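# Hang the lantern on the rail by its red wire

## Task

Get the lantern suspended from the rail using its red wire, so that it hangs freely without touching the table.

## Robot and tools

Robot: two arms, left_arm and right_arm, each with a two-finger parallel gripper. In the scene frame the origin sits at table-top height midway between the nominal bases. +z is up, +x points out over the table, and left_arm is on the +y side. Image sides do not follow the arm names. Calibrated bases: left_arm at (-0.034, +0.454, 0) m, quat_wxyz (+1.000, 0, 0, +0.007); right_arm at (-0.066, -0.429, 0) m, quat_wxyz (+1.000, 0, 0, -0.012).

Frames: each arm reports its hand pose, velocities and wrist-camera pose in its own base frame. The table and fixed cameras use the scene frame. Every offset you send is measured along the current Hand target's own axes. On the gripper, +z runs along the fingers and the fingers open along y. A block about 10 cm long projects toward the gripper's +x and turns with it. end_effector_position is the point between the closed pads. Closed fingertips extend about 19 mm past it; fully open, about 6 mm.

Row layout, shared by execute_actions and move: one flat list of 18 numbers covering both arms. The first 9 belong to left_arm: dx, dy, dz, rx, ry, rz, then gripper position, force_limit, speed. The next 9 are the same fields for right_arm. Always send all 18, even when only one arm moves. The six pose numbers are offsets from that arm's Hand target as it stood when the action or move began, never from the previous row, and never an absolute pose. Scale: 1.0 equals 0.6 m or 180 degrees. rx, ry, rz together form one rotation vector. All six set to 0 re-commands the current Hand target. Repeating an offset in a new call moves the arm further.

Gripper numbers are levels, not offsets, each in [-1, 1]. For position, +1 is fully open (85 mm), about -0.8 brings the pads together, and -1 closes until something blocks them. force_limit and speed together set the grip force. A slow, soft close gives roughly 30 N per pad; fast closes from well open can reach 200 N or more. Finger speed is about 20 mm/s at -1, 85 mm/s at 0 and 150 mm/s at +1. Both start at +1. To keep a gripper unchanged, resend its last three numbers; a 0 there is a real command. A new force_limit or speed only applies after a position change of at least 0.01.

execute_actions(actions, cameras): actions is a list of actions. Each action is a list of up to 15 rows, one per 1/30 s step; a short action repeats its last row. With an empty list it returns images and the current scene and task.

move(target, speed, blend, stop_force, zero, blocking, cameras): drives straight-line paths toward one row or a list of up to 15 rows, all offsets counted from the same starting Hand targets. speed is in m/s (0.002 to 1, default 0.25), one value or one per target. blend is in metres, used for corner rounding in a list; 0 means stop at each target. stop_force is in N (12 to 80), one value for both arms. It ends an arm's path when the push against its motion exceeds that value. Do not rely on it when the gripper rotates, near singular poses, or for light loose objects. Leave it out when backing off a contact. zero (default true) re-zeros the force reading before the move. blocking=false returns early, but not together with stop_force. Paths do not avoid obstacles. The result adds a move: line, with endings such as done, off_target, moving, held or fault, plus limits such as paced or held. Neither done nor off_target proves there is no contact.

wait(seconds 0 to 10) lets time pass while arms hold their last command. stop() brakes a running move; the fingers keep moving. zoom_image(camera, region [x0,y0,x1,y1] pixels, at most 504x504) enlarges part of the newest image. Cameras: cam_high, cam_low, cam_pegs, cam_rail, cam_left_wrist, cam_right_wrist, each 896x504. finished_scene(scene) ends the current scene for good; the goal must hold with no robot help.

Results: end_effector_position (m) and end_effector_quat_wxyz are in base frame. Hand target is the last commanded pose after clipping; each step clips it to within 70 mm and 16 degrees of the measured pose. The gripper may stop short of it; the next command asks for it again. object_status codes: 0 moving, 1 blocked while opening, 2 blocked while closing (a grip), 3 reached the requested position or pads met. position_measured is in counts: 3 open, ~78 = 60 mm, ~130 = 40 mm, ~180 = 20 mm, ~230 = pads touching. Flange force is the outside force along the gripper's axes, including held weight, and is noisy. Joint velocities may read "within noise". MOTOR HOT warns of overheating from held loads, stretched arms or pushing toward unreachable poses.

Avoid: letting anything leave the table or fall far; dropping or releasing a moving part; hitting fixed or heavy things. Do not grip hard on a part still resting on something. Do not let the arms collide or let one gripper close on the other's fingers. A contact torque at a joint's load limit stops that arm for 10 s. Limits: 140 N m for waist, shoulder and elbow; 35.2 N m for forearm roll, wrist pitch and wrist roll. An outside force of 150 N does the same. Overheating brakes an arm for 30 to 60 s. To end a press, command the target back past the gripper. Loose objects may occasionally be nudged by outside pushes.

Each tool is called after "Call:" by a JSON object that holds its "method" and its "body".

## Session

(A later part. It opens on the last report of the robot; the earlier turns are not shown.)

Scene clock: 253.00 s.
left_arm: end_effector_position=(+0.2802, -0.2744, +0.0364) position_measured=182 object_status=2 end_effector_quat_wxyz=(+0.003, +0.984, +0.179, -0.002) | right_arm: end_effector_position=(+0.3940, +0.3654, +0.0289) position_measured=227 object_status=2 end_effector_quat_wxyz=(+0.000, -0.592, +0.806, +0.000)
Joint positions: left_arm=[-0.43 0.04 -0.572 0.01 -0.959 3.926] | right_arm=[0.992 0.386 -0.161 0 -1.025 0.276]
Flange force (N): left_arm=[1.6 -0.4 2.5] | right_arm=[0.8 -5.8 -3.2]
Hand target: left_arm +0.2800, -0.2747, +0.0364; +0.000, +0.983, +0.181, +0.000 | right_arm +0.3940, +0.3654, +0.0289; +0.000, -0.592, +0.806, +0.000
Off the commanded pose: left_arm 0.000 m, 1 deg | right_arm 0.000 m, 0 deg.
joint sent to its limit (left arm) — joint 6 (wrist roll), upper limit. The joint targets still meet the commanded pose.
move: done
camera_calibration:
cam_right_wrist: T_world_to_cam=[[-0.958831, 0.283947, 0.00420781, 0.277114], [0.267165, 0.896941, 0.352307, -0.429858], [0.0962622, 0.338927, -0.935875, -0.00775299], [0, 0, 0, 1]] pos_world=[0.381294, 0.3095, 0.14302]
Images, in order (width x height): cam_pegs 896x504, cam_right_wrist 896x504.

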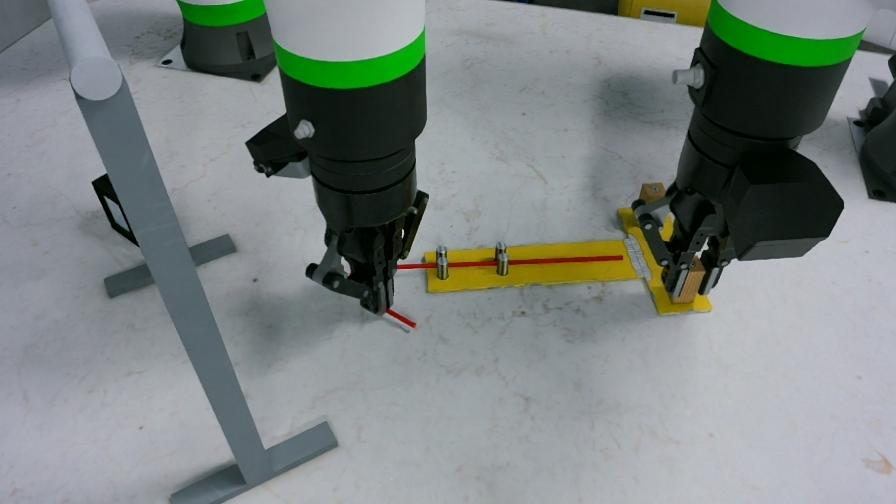

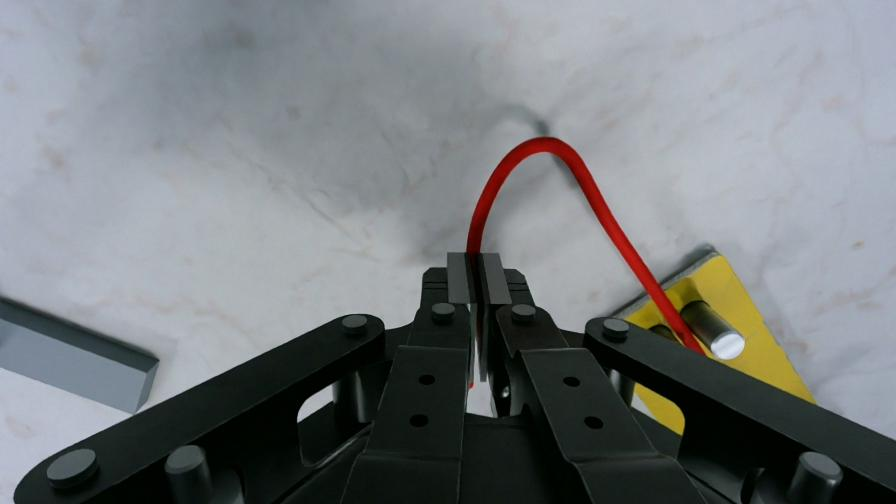

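Call:
{"method": "move", "body": {"target": [[0,0,0,0,0,0,-1,0.3,-1,0.032,-0.0266,0,0,0,0,-1,0.2,-1],[0,0,0,0,0,0,-1,0.3,-1,0.032,-0.0266,0.0097,0,0,0,-1,0.2,-1],[0,0,0,0,0,0,-1,0.3,-1,0.032,-0.0266,0.0097,0,0,0,-0.3,0.2,-1]], "speed": 0.04, "cameras": ["cam_pegs","cam_right_wrist"]}}

Scene clock: 262.40 s.
left_arm: end_effector_position=(+0.2802, -0.2744, +0.0364) position_measured=182 object_status=2 end_effector_quat_wxyz=(+0.003, +0.984, +0.179, -0.002) | right_arm: end_effector_position=(+0.4035, +0.3423, +0.0230) position_measured=167 object_status=0 end_effector_quat_wxyz=(+0.000, -0.592, +0.806, +0.000)
Joint positions: left_arm=[-0.43 0.04 -0.572 0.01 -0.959 3.926] | right_arm=[0.952 0.376 -0.191 0 -1.005 0.316]
Flange force (N): left_arm=[1.4 -1.2 3.0] | right_arm=[1.5 -6.1 -3.2]
Hand target: left_arm +0.2800, -0.2747, +0.0364; +0.000, +0.983, +0.181, +0.000 | right_arm +0.4035, +0.3423, +0.0231; +0.000, -0.592, +0.806, +0.000
Off the commanded pose: left_arm 0.000 m, 1 deg | right_arm 0.000 m, 0 deg.
joint sent to its limit (left arm) — joint 6 (wrist roll), upper limit. The joint targets still meet the commanded pose.
move: done
camera_calibration:
cam_right_wrist: T_world_to_cam=[[-0.95884, 0.283914, 0.00429747, 0.292836], [0.267167, 0.89695, 0.352282, -0.409509], [0.0961631, 0.33893, -0.935884, -0.00628669], [0, 0, 0, 1]] pos_world=[0.390794, 0.2863, 0.137121]
Images, in order (width x height): cam_pegs 896x504, cam_right_wrist 896x504.

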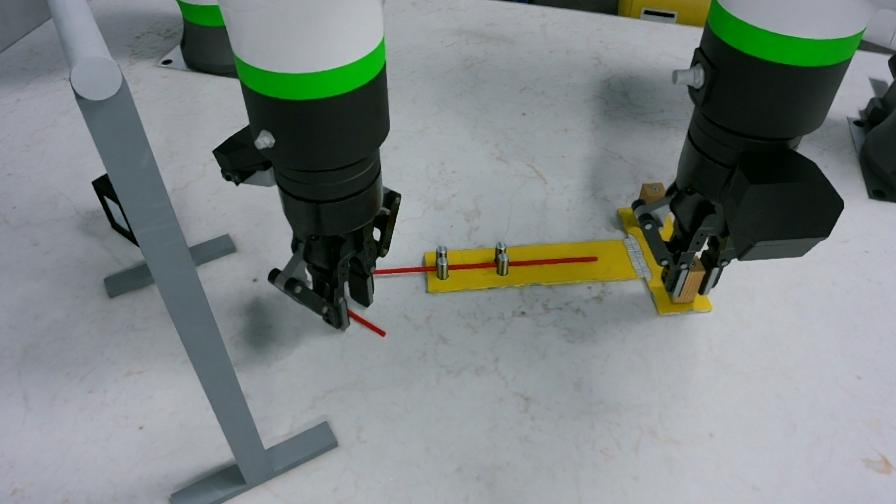

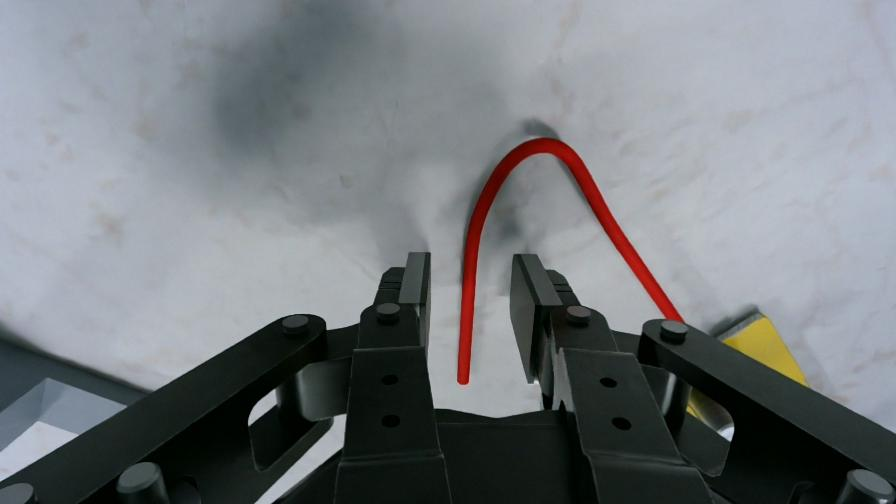

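Call:
{"method": "move", "body": {"target": [[0,0,0,0,0,0,-1,0.3,-1,0,0,-0.15,0,0,0,-0.3,0.2,-1],[0,0,0,0,0,0,-1,0.3,-1,-0.1833,0.2382,-0.1617,0,0,-0.22,-0.3,0.2,-1]], "speed": 0.15, "blend": 0.01, "cameras": ["cam_pegs","cam_right_wrist","cam_rail","cam_left_wrist"]}}

Scene clock: 279.93 s.
left_arm: end_effector_position=(+0.2802, -0.2744, +0.0364) position_measured=182 object_status=2 end_effector_quat_wxyz=(+0.003, +0.984, +0.179, -0.002) | right_arm: end_effector_position=(+0.3000, +0.4900, +0.1200) position_measured=167 object_status=3 end_effector_quat_wxyz=(+0.000, +0.830, -0.558, +0.000)
Joint positions: left_arm=[-0.43 0.04 -0.572 0.01 -0.959 3.926] | right_arm=[1.249 0.378 0.062 0 -1.256 0.709]
Flange force (N): left_arm=[1.6 -0.7 3.0] | right_arm=[3.3 -4.3 -3.1]
Hand target: left_arm +0.2800, -0.2747, +0.0364; +0.000, +0.983, +0.181, +0.000 | right_arm +0.3000, +0.4900, +0.1200; +0.000, +0.830, -0.558, +0.000
Off the commanded pose: left_arm 0.000 m, 1 deg | right_arm 0.000 m, 0 deg.
joint sent to its limit (left arm) — joint 6 (wrist roll), upper limit. The joint targets still meet the commanded pose.
move: done
camera_calibration:
cam_left_wrist: T_world_to_cam=[[0.36561, -0.93056, 0.0196979, -0.352583], [-0.881469, -0.339371, 0.32839, 0.164182], [-0.298901, -0.137426, -0.944337, 0.21233], [0, 0, 0, 1]] pos_world=[0.337095, -0.243201, 0.15354]
cam_right_wrist: T_world_to_cam=[[-0.919791, -0.392381, 0.00471078, 0.470908], [-0.365649, 0.861363, 0.35264, -0.341247], [-0.142427, 0.322632, -0.935747, 0.12397], [0, 0, 0, 1]] pos_world=[0.326016, 0.438716, 0.234123]
Images, in order (width x height): cam_pegs 896x504, cam_rail 896x504, cam_left_wrist 896x504, cam_right_wrist 896x504.

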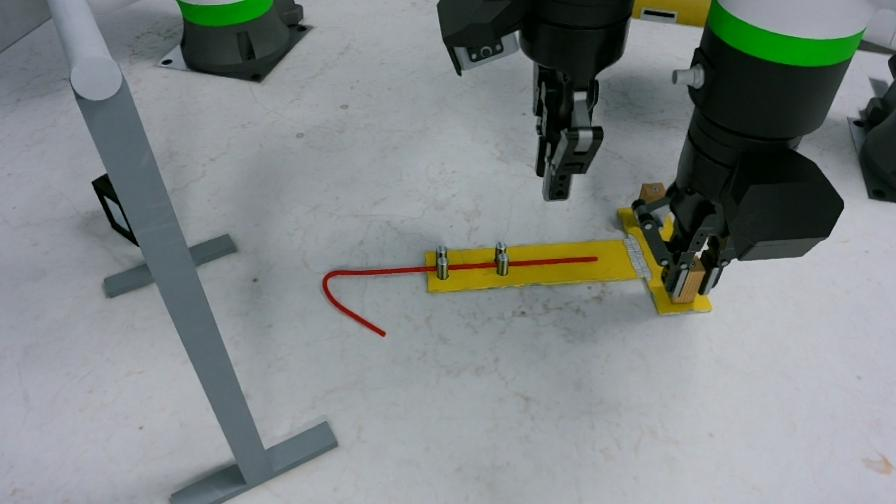

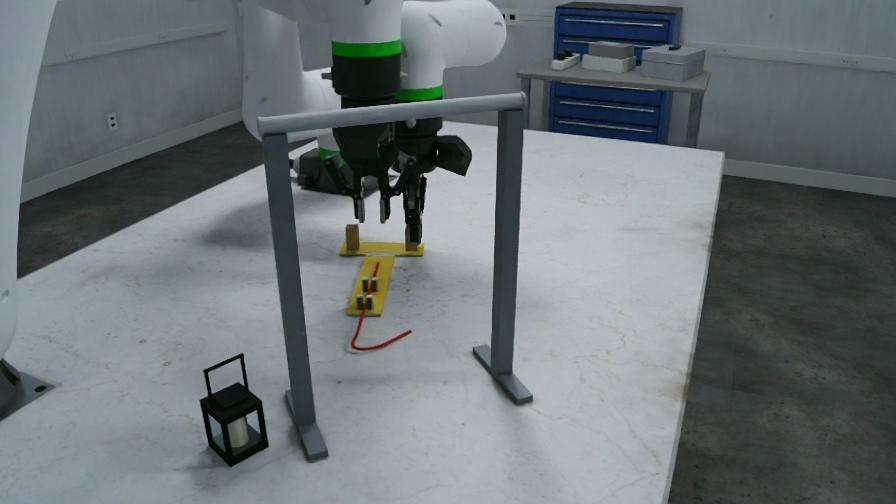

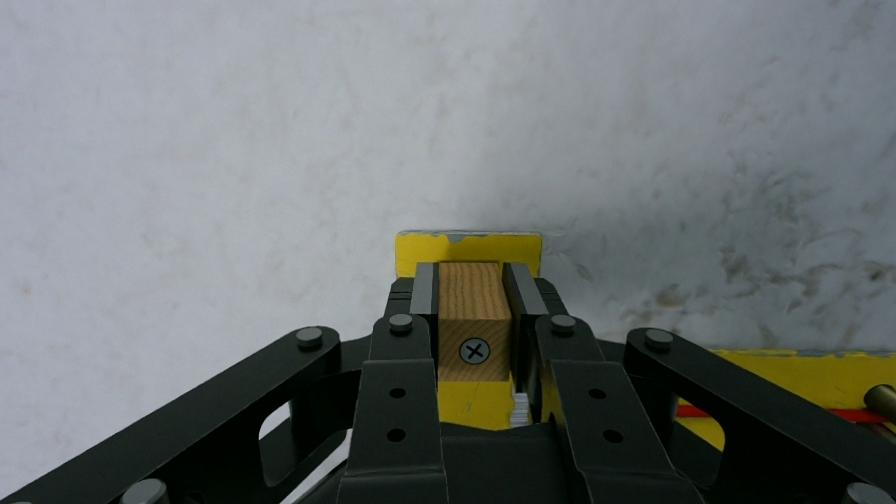

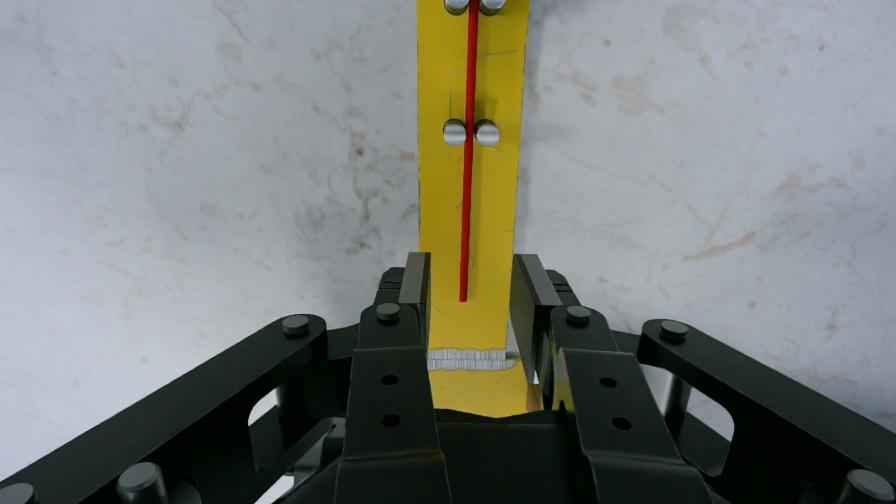

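Call:
{"method": "move", "body": {"target": [0,0,0,0,0,0,-1,0.3,-1,-0.0188,0.005,0.125,0,0,0,-0.45,0.2,-1], "speed": 0.12}}

Call:
{"method": "move", "body": {"target": [0,0,0,0,0,0,-1,0.3,-1,0,0,0.05,0,0,0,-0.45,0.2,-1], "speed": 0.008, "stop_force": 12, "cameras": ["cam_pegs","cam_right_wrist"]}}

Scene clock: 286.63 s.
left_arm: end_effector_position=(+0.2802, -0.2744, +0.0364) position_measured=182 object_status=2 end_effector_quat_wxyz=(+0.003, +0.984, +0.179, -0.002) | right_arm: end_effector_position=(+0.2929, +0.4992, +0.0450) position_measured=186 object_status=3 end_effector_quat_wxyz=(+0.000, +0.830, -0.558, +0.000)
Joint positions: left_arm=[-0.43 0.04 -0.572 0.01 -0.959 3.926] | right_arm=[1.267 0.458 -0.014 -0.001 -1.1 0.692]
Flange force (N): left_arm=[1.6 -0.3 2.9] | right_arm=[2.9 -5.0 -3.2]
Hand target: left_arm +0.2800, -0.2747, +0.0364; +0.000, +0.983, +0.181, +0.000 | right_arm +0.2929, +0.4993, +0.0450; +0.000, +0.830, -0.558, +0.000
Off the commanded pose: left_arm 0.000 m, 1 deg | right_arm 0.000 m, 0 deg.
joint sent to its limit (left arm) — joint 6 (wrist roll), upper limit. The joint targets still meet the commanded pose.
move: done

Scene clock: 289.93 s.
left_arm: end_effector_position=(+0.2802, -0.2744, +0.0364) position_measured=182 object_status=2 end_effector_quat_wxyz=(+0.003, +0.984, +0.179, -0.002) | right_arm: end_effector_position=(+0.2929, +0.4994, +0.0233) position_measured=186 object_status=3 end_effector_quat_wxyz=(+0.000, +0.830, -0.557, +0.000)
Joint positions: left_arm=[-0.43 0.04 -0.572 0.01 -0.959 3.926] | right_arm=[1.267 0.483 -0.033 0 -1.055 0.692]
Flange force (N): left_arm=[1.5 2.0 19.5] | right_arm=[2.5 -0.8 -26.6]
Hand target: left_arm +0.2800, -0.2747, +0.0364; +0.000, +0.983, +0.181, +0.000 | right_arm +0.2929, +0.4994, +0.0233; +0.000, +0.830, -0.557, +0.000 (not the last commanded pose)
Off the commanded pose: left_arm 0.000 m, 1 deg | right_arm 0.008 m, 0 deg.
joint sent to its limit (left arm) — joint 6 (wrist roll), upper limit. The joint targets still meet the commanded pose.
move: contact (right_arm)
camera_calibration:
cam_right_wrist: T_world_to_cam=[[-0.919738, -0.392509, 0.00433586, 0.468613], [-0.365859, 0.861189, 0.352848, -0.317723], [-0.14223, 0.322941, -0.935671, 0.0292269], [0, 0, 0, 1]] pos_world=[0.318916, 0.448115, 0.137423]
Images, in order (width x height): cam_pegs 896x504, cam_right_wrist 896x504.

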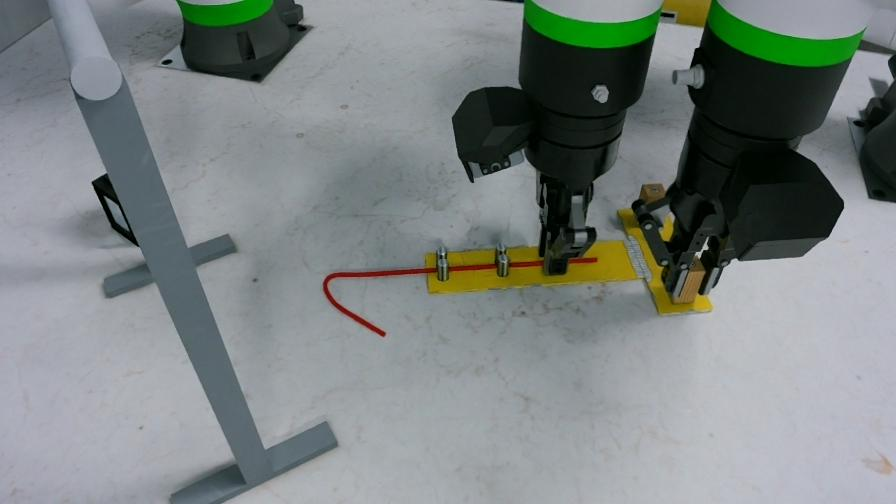

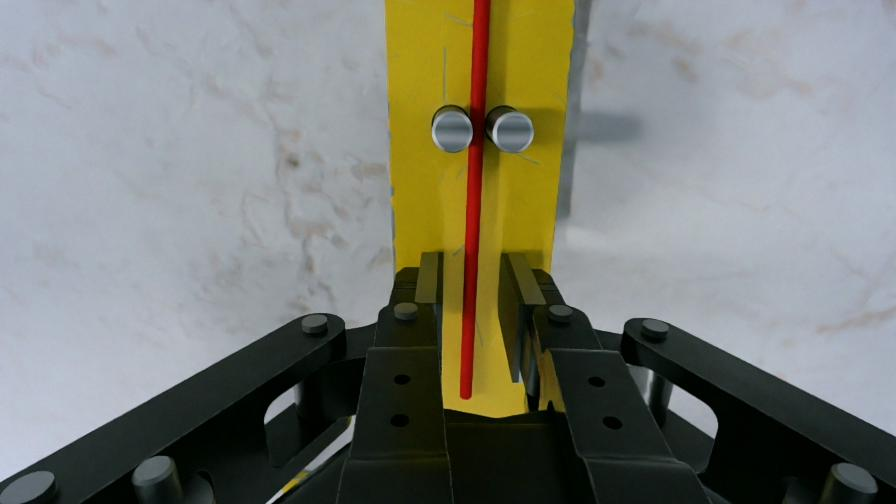

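Call:
{"method": "move", "body": {"target": [[0,0,0,0,0,0,-1,0.3,-1,0,0,-0.0053,0,0,0,-0.45,0.2,-1],[0,0,0,0,0,0,-1,0.3,-1,0,0,-0.0053,0,0,0,-1,0.2,-1],[0,0,0,0,0,0,-1,0.3,-1,0,0,-0.0137,0,0,0,-1,0.2,-1]], "speed": 0.03, "cameras": ["cam_pegs","cam_right_wrist"]}}

Scene clock: 300.90 s.
left_arm: end_effector_position=(+0.2802, -0.2744, +0.0364) position_measured=182 object_status=2 end_effector_quat_wxyz=(+0.003, +0.984, +0.179, -0.002) | right_arm: end_effector_position=(+0.2929, +0.4994, +0.0316) position_measured=228 object_status=2 end_effector_quat_wxyz=(+0.000, +0.830, -0.557, +0.000)
Joint positions: left_arm=[-0.43 0.04 -0.572 0.01 -0.959 3.926] | right_arm=[1.267 0.473 -0.026 0 -1.072 0.692]
Flange force (N): left_arm=[1.8 0.1 3.2] | right_arm=[3.1 -4.6 -3.1]
Hand target: left_arm +0.2800, -0.2747, +0.0364; +0.000, +0.983, +0.181, +0.000 | right_arm +0.2929, +0.4994, +0.0316; +0.000, +0.830, -0.557, +0.000
Off the commanded pose: left_arm 0.000 m, 1 deg | right_arm 0.000 m, 0 deg.
joint sent to its limit (left arm) — joint 6 (wrist roll), upper limit. The joint targets still meet the commanded pose.
move: done
camera_calibration:
cam_right_wrist: T_world_to_cam=[[-0.919758, -0.39246, 0.00445445, 0.468545], [-0.36577, 0.861213, 0.352881, -0.320661], [-0.142328, 0.322936, -0.935657, 0.0369314], [0, 0, 0, 1]] pos_world=[0.318916, 0.448116, 0.145623]
Images, in order (width x height): cam_pegs 896x504, cam_right_wrist 896x504.

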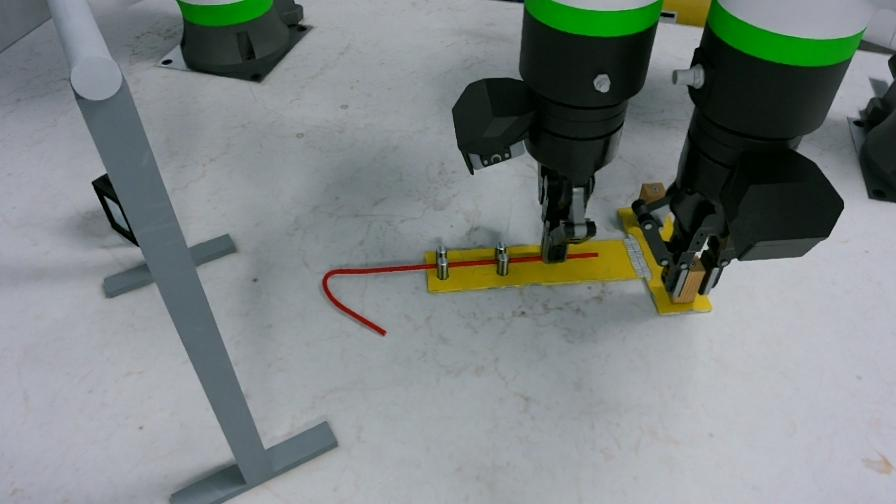

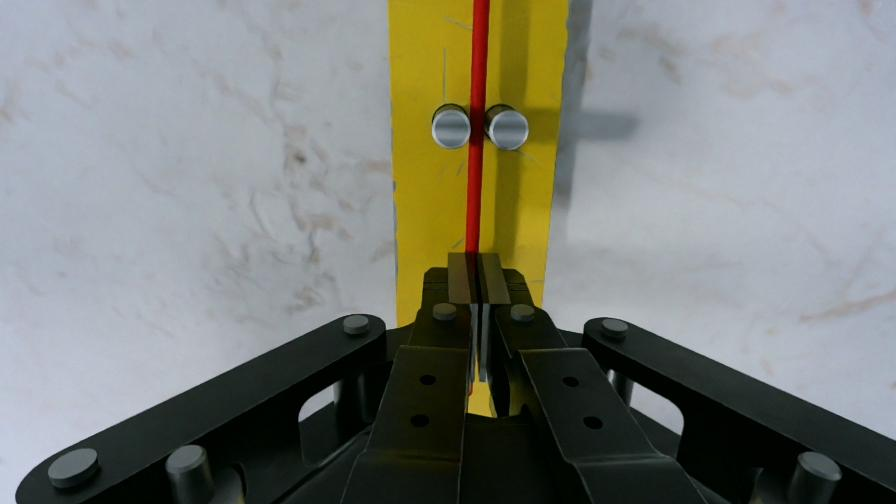

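Call:
{"method": "move", "body": {"target": [[0,0,0,0,0,0,-1,0.3,-1,0.0025,0.0195,0,0,0,-0.0833,-1,0.2,-1],[0,0,0,0,0,0,-1,0.3,-1,0.0093,0.0367,0,0,0,-0.1667,-1,0.2,-1],[0,0,0,0,0,0,-1,0.3,-1,0.02,0.0505,0,0,0,-0.25,-1,0.2,-1],[0,0,0,0,0,0,-1,0.3,-1,0.033,0.0607,0,0,0,-0.3333,-1,0.2,-1]], "speed": 0.07, "blend": [0.006,0.006,0.006,0], "cameras": ["cam_pegs","cam_left_wrist","cam_right_wrist"]}}

Scene clock: 311.13 s.
left_arm: end_effector_position=(+0.2802, -0.2744, +0.0364) position_measured=182 object_status=2 end_effector_quat_wxyz=(+0.003, +0.984, +0.179, -0.002) | right_arm: end_effector_position=(+0.2667, +0.4673, +0.0316) position_measured=228 object_status=2 end_effector_quat_wxyz=(+0.000, +0.998, -0.068, +0.000)
Joint positions: left_arm=[-0.43 0.04 -0.572 0.01 -0.959 3.926] | right_arm=[1.296 0.384 -0.156 0 -1.031 1.71]
Flange force (N): left_arm=[0.7 4.7 2.9] | right_arm=[3.9 -4.2 -2.7]
Hand target: left_arm +0.2800, -0.2747, +0.0364; +0.000, +0.983, +0.181, +0.000 | right_arm +0.2667, +0.4672, +0.0316; +0.000, +0.998, -0.068, +0.000
Off the commanded pose: left_arm 0.000 m, 1 deg | right_arm 0.000 m, 0 deg.
joint sent to its limit (left arm) — joint 6 (wrist roll), upper limit. The joint targets still meet the commanded pose.
move: done
camera_calibration:
cam_left_wrist: T_world_to_cam=[[0.36561, -0.93056, 0.0196979, -0.352583], [-0.881469, -0.339371, 0.32839, 0.164182], [-0.298901, -0.137426, -0.944337, 0.21233], [0, 0, 0, 1]] pos_world=[0.337095, -0.243201, 0.15354]
cam_right_wrist: T_world_to_cam=[[-0.120059, -0.992757, 0.00433563, 0.498973], [-0.928511, 0.113833, 0.353424, 0.196631], [-0.351358, 0.0384061, -0.935453, 0.232274], [0, 0, 0, 1]] pos_world=[0.324091, 0.464056, 0.145624]
Images, in order (width x height): cam_pegs 896x504, cam_left_wrist 896x504, cam_right_wrist 896x504.

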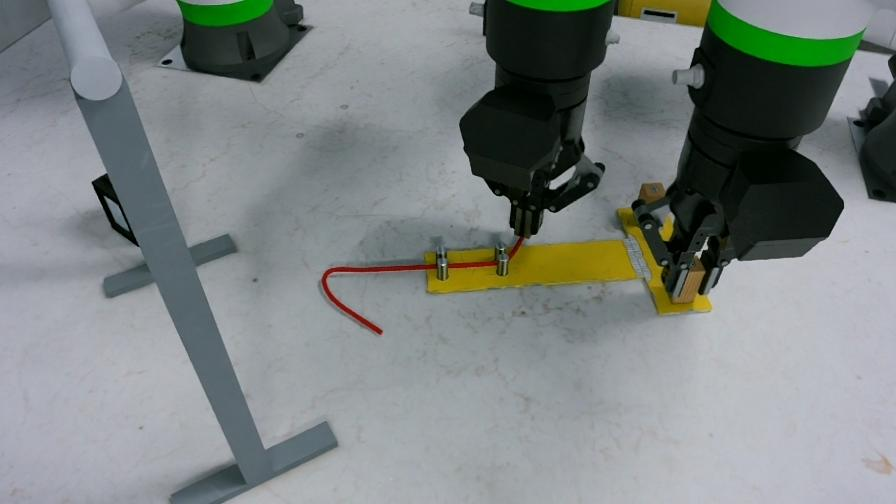

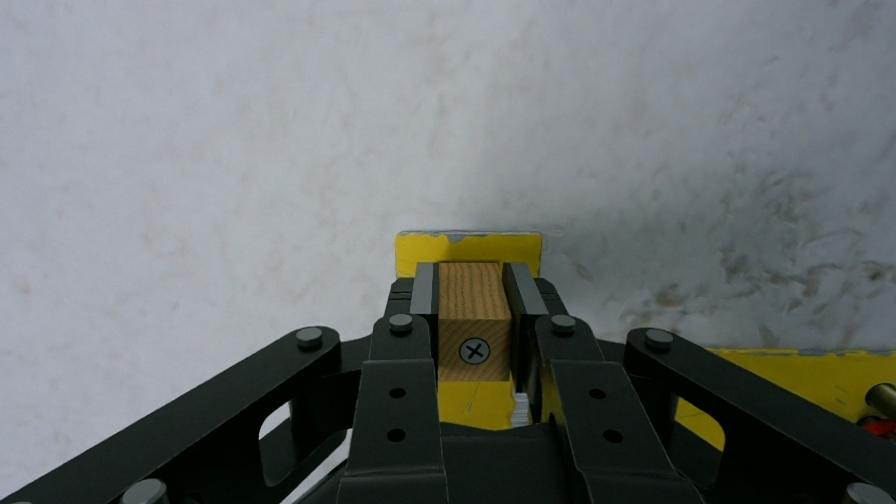

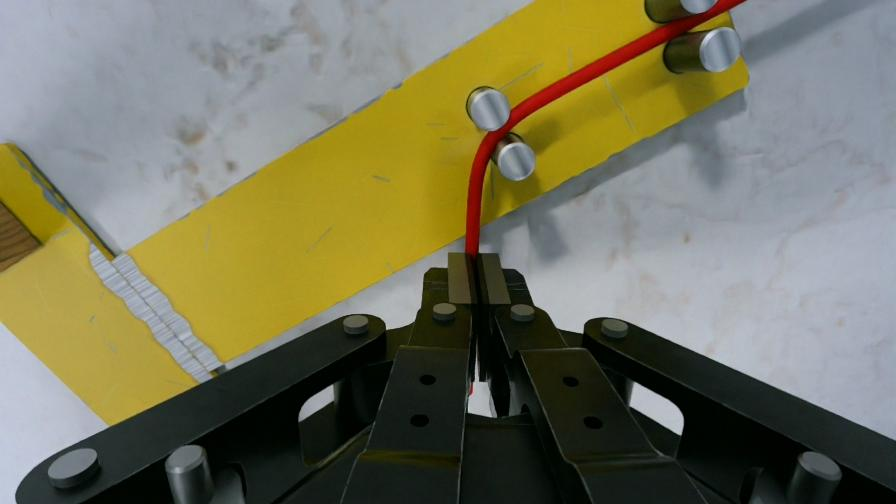

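Call:
{"method": "move", "body": {"target": [[0,0,0,0,0,0,-1,0.3,-1,0.003,0.0193,0,0,0,-0.0833,-1,0.2,-1],[0,0,0,0,0,0,-1,0.3,-1,0.0085,0.033,0,0,0,-0.1667,-1,0.2,-1],[0,0,0,0,0,0,-1,0.3,-1,0.0168,0.044,0,0,0,-0.25,-1,0.2,-1]], "speed": 0.07, "blend": [0.006,0.006,0], "cameras": ["cam_pegs","cam_high","cam_left_wrist","cam_low","cam_right_wrist","cam_rail"]}}

Scene clock: 323.77 s.
left_arm: end_effector_position=(+0.2802, -0.2744, +0.0364) position_measured=182 object_status=2 end_effector_quat_wxyz=(+0.003, +0.984, +0.179, -0.002) | right_arm: end_effector_position=(+0.2732, +0.4397, +0.0316) position_measured=228 object_status=2 end_effector_quat_wxyz=(+0.000, +0.948, +0.319, +0.000)
Joint positions: left_arm=[-0.43 0.04 -0.572 0.01 -0.959 3.926] | right_arm=[1.269 0.339 -0.219 0 -1.013 2.523]
Flange force (N): left_arm=[2.4 8.6 2.9] | right_arm=[4.7 -3.8 -2.9]
Hand target: left_arm +0.2800, -0.2747, +0.0364; +0.000, +0.983, +0.181, +0.000 | right_arm +0.2731, +0.4397, +0.0316; +0.000, +0.948, +0.319, +0.000
Off the commanded pose: left_arm 0.000 m, 1 deg | right_arm 0.000 m, 0 deg.
joint sent to its limit (left arm) — joint 6 (wrist roll), upper limit. The joint targets still meet the commanded pose.
move: done
camera_calibration:
cam_left_wrist: T_world_to_cam=[[0.36561, -0.93056, 0.0196979, -0.352583], [-0.881469, -0.339371, 0.32839, 0.164182], [-0.298901, -0.137426, -0.944337, 0.21233], [0, 0, 0, 1]] pos_world=[0.337095, -0.243201, 0.15354]
cam_right_wrist: T_world_to_cam=[[0.617127, -0.786854, 0.00390903, 0.180591], [-0.736897, -0.576189, 0.353539, 0.45688], [-0.275931, -0.221059, -0.935412, 0.32911], [0, 0, 0, 1]] pos_world=[0.316037, 0.478101, 0.145623]

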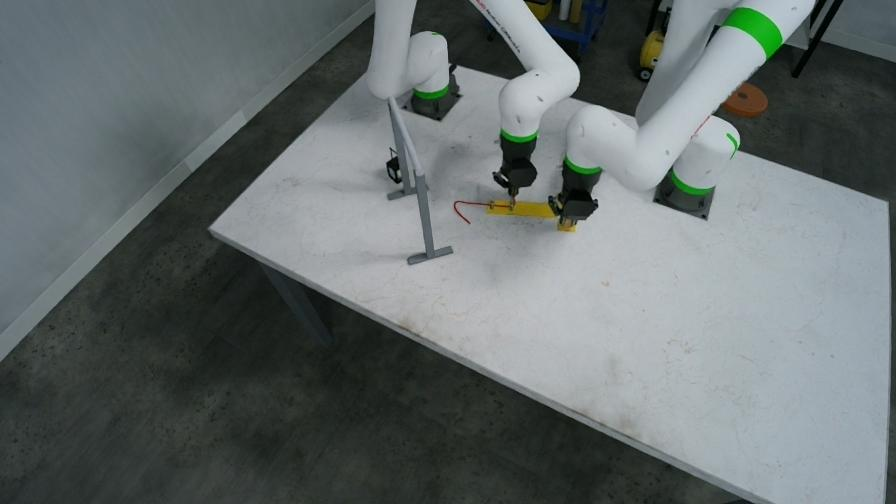

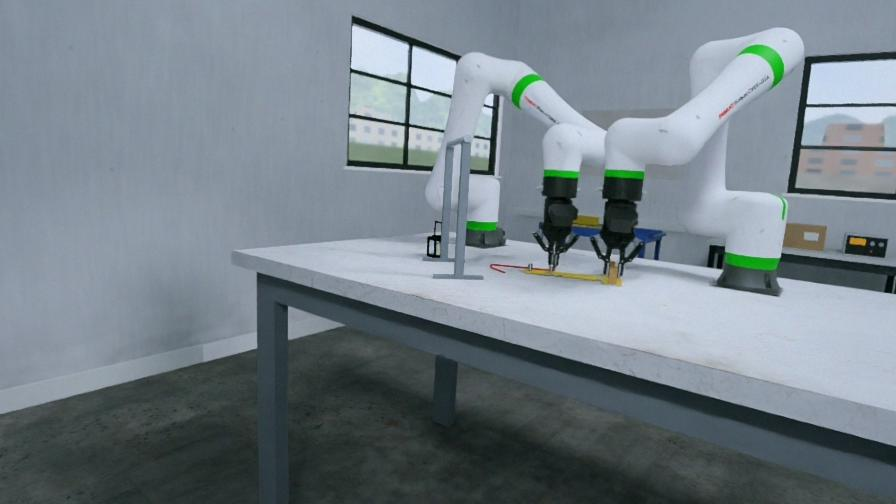

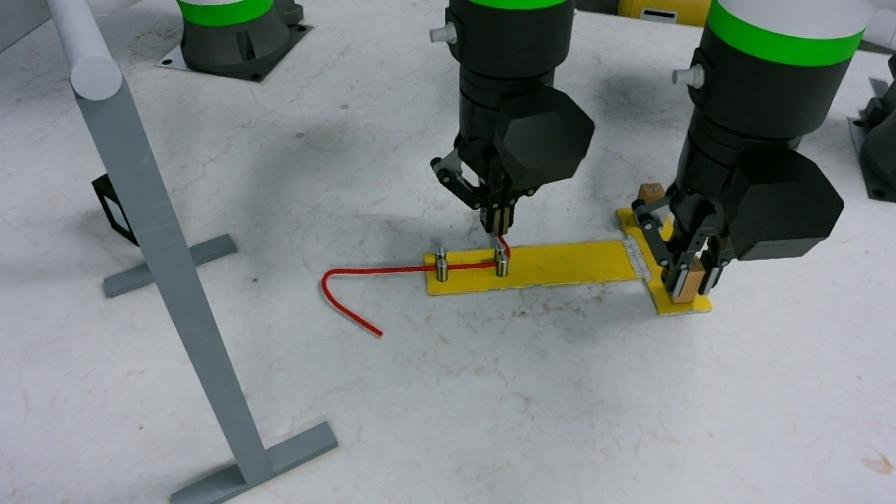

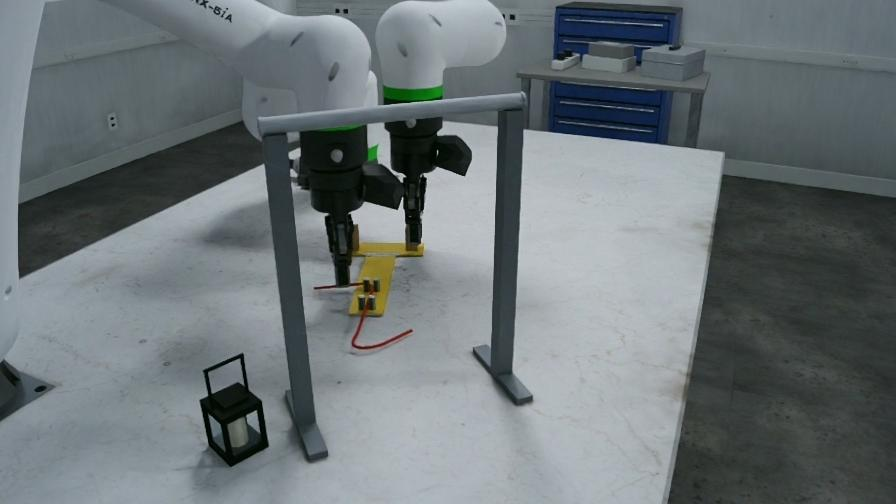

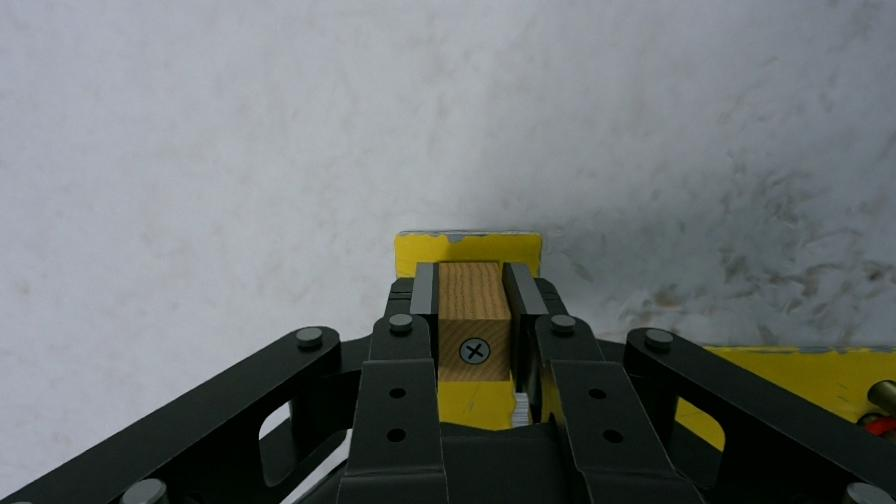

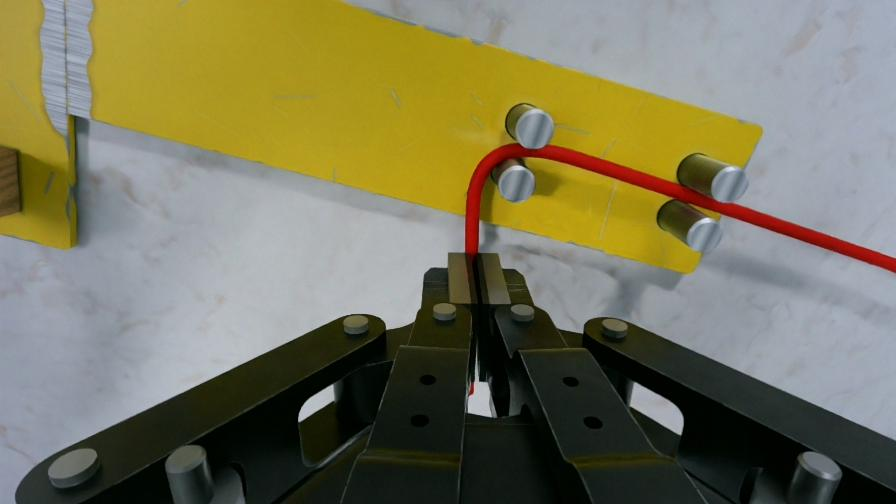

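Call:
{"method": "move", "body": {"target": [[0,0,0,0,0,0,-1,0.3,-1,0.0023,0.0172,0,0,0,-0.0833,-1,0.2,-1],[0,0,0,0,0,0,-1,0.3,-1,0.0068,0.0283,0,0,0,-0.1667,-1,0.2,-1],[0,0,0,0,0,0,-1,0.3,-1,0.011,0.0345,0,0,0,-0.2278,-1,0.2,-1],[0,0,0,0,0,0,-1,0.3,-1,0.011,0.0345,0,0,0,-0.2278,-0.6,0.2,-1]], "speed": 0.07, "blend": [0.006,0.006,0,0], "cameras": ["cam_pegs","cam_right_wrist","cam_rail"]}}

Scene clock: 334.90 s.
left_arm: end_effector_position=(+0.2802, -0.2744, +0.0364) position_measured=182 object_status=2 end_effector_quat_wxyz=(+0.003, +0.984, +0.179, -0.002) | right_arm: end_effector_position=(+0.2909, +0.4272, +0.0316) position_measured=204 object_status=0 end_effector_quat_wxyz=(+0.000, +0.776, +0.631, +0.000)
Joint positions: left_arm=[-0.43 0.04 -0.572 0.01 -0.959 3.926] | right_arm=[1.227 0.338 -0.221 0 -1.013 3.28]
Flange force (N): left_arm=[2.5 4.8 3.3] | right_arm=[2.7 2.6 -2.8]
Hand target: left_arm +0.2800, -0.2747, +0.0364; +0.000, +0.983, +0.181, +0.000 | right_arm +0.2909, +0.4272, +0.0316; +0.000, +0.776, +0.631, +0.000
Off the commanded pose: left_arm 0.000 m, 1 deg | right_arm 0.000 m, 0 deg.
joint sent to its limit (left arm) — joint 6 (wrist roll), upper limit. The joint targets still meet the commanded pose.
move: done
camera_calibration:
cam_right_wrist: T_world_to_cam=[[0.981976, -0.188977, 0.00341867, -0.201785], [-0.177964, -0.918354, 0.35349, 0.44638], [-0.063662, -0.347727, -0.935432, 0.323617], [0, 0, 0, 1]] pos_world=[0.29819, 0.484332, 0.145621]
Images, in order (width x height): cam_pegs 896x504, cam_rail 896x504, cam_right_wrist 896x504.

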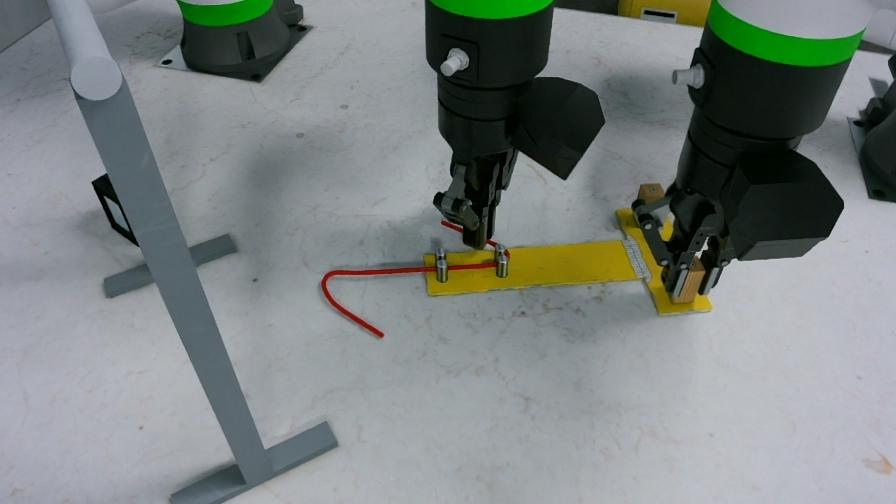

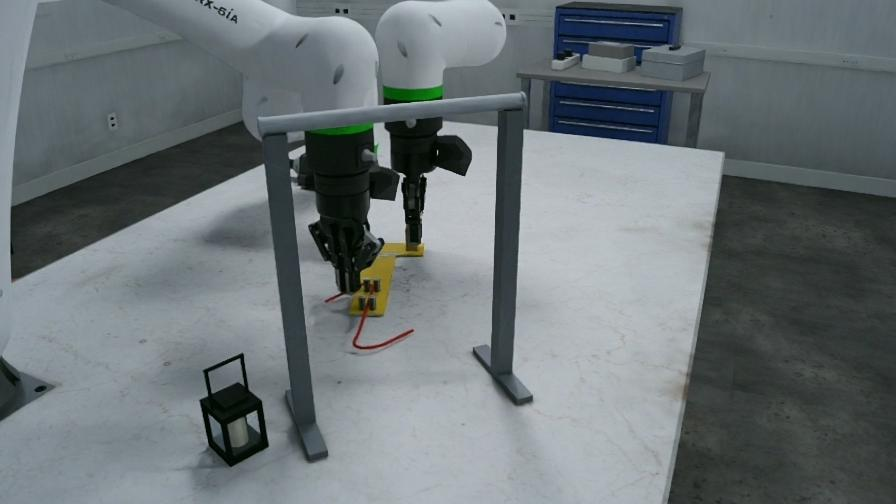

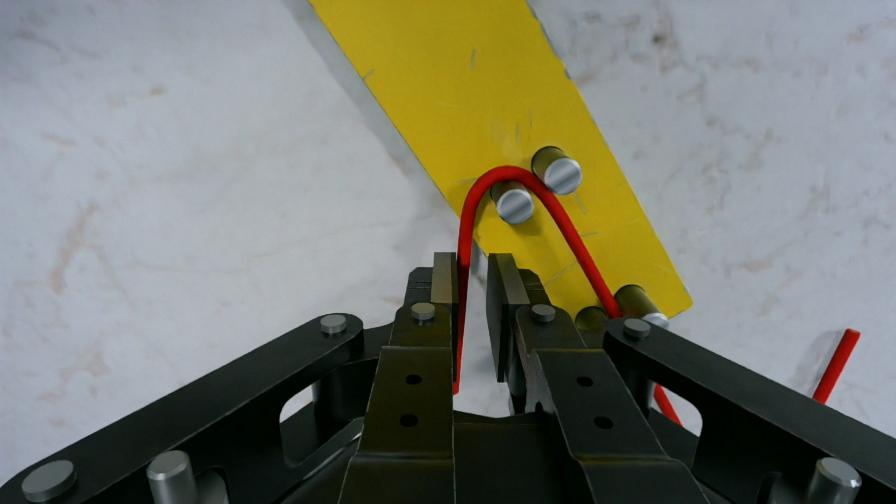

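Call:
{"method": "move", "body": {"target": [[0,0,0,0,0,0,-1,0.3,-1,0,0.001,0.0080,0,0,0,-0.6,0.2,-1],[0,0,0,0,0,0,-1,0.3,-1,0,0.001,0.0080,0,0,0,-0.35,0.2,-1],[0,0,0,0,0,0,-1,0.3,-1,0,0.001,-0.2,0,0,0,-0.35,0.2,-1]], "speed": [0.03,0.03,0.12], "cameras": ["cam_pegs","cam_right_wrist"]}}

Scene clock: 389.83 s.
left_arm: end_effector_position=(+0.2802, -0.2744, +0.0364) position_measured=182 object_status=2 end_effector_quat_wxyz=(+0.003, +0.984, +0.179, -0.002) | right_arm: end_effector_position=(+0.2916, +0.4271, +0.1517) position_measured=173 object_status=3 end_effector_quat_wxyz=(+0.000, +0.776, +0.631, +0.000)
Joint positions: left_arm=[-0.43 0.04 -0.572 0.01 -0.959 3.926] | right_arm=[1.226 0.217 -0.069 0 -1.285 3.281]
Flange force (N): left_arm=[1.8 -1.0 3.0] | right_arm=[0.3 6.4 -3.8]
Hand target: left_arm +0.2800, -0.2747, +0.0364; +0.000, +0.983, +0.181, +0.000 | right_arm +0.2916, +0.4272, +0.1516; +0.000, +0.776, +0.631, +0.000
Off the commanded pose: left_arm 0.000 m, 1 deg | right_arm 0.000 m, 0 deg.
joint sent to its limit (left arm) — joint 6 (wrist roll), upper limit. The joint targets still meet the commanded pose.
move: done
camera_calibration:
cam_right_wrist: T_world_to_cam=[[0.981971, -0.188999, 0.00363727, -0.202948], [-0.178063, -0.918348, 0.353456, 0.403993], [-0.0634626, -0.347731, -0.935444, 0.435919], [0, 0, 0, 1]] pos_world=[0.29889, 0.484232, 0.265722]
Images, in order (width x height): cam_pegs 896x504, cam_right_wrist 896x504.

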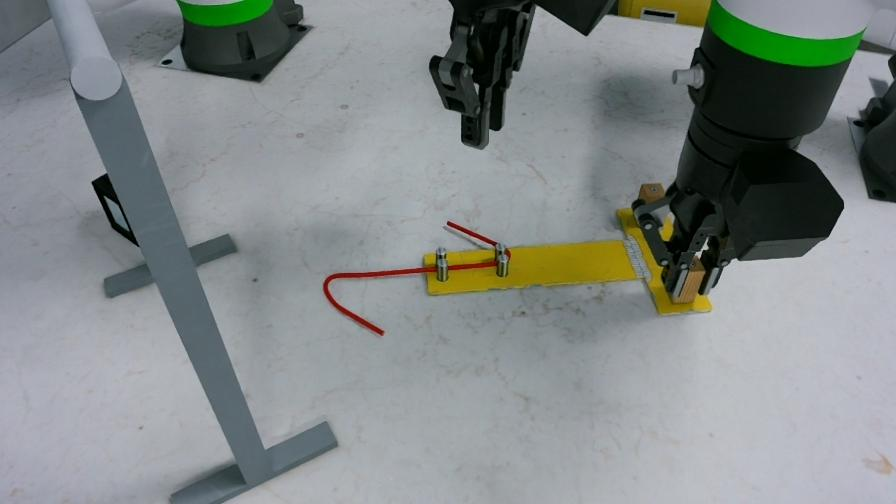

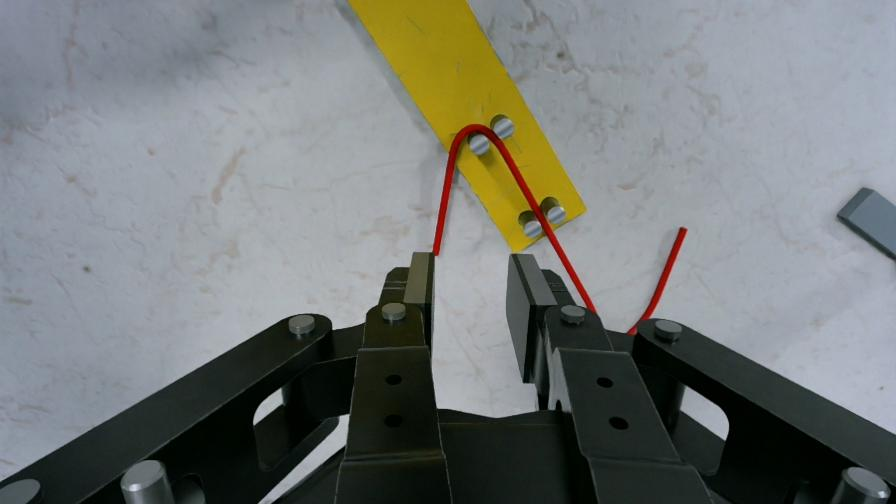

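Call:
{"method": "move", "body": {"target": [[0,0,0,0,0,0,-1,0.3,-1,-0.025,0.037,-0.05,0,0,0.611,-0.45,0.2,-1],[0,0,0,0,0,0,-1,0.3,-1,-0.05,0.074,-0.05,0,0,-0.778,-0.45,0.2,-1],[0,0,0,0,0,0,-1,0.3,-1,-0.0728,0.1103,0.05,0,0,-0.193,-0.45,0.2,-1]], "speed": 0.35, "blend": [0.02,0.02,0], "cameras": ["cam_pegs","cam_right_wrist"]}}

Scene clock: 405.33 s.
left_arm: end_effector_position=(+0.2802, -0.2744, +0.0364) position_measured=182 object_status=2 end_effector_quat_wxyz=(+0.003, +0.984, +0.179, -0.002) | right_arm: end_effector_position=(+0.3474, +0.3709, +0.1215) position_measured=186 object_status=3 end_effector_quat_wxyz=(+0.000, +0.552, +0.834, +0.000)
Joint positions: left_arm=[-0.43 0.04 -0.572 0.01 -0.959 3.926] | right_arm=[1.077 0.219 -0.141 0 -1.212 -2.246]
Flange force (N): left_arm=[1.2 -1.1 2.5] | right_arm=[-4.5 4.6 -3.5]
Hand target: left_arm +0.2800, -0.2747, +0.0364; +0.000, +0.983, +0.181, +0.000 | right_arm +0.3474, +0.3709, +0.1216; +0.000, +0.552, +0.834, +0.000
Off the commanded pose: left_arm 0.000 m, 1 deg | right_arm 0.000 m, 0 deg.
joint sent to its limit (left arm) — joint 6 (wrist roll), upper limit. The joint targets still meet the commanded pose.
move: done
camera_calibration:
cam_right_wrist: T_world_to_cam=[[0.91464, 0.404257, 0.00313622, -0.46482], [0.377178, -0.856114, 0.353278, 0.156998], [0.1455, -0.321939, -0.935513, 0.309482], [0, 0, 0, 1]] pos_world=[0.320897, 0.421949, 0.235519]
Images, in order (width x height): cam_pegs 896x504, cam_right_wrist 896x504.

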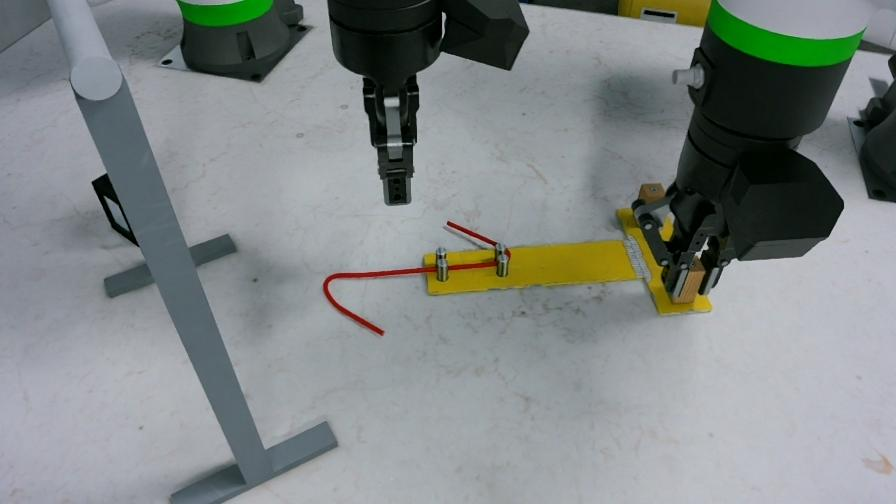

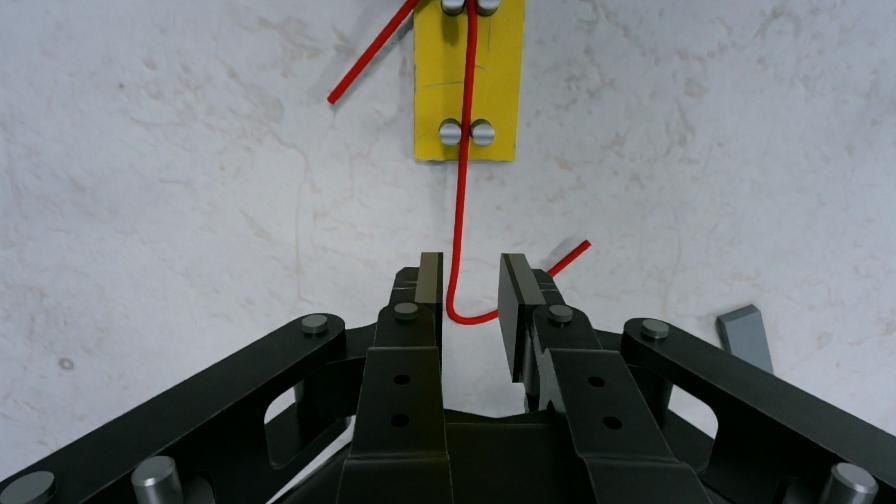

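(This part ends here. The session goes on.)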